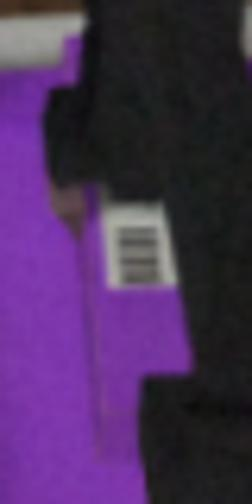

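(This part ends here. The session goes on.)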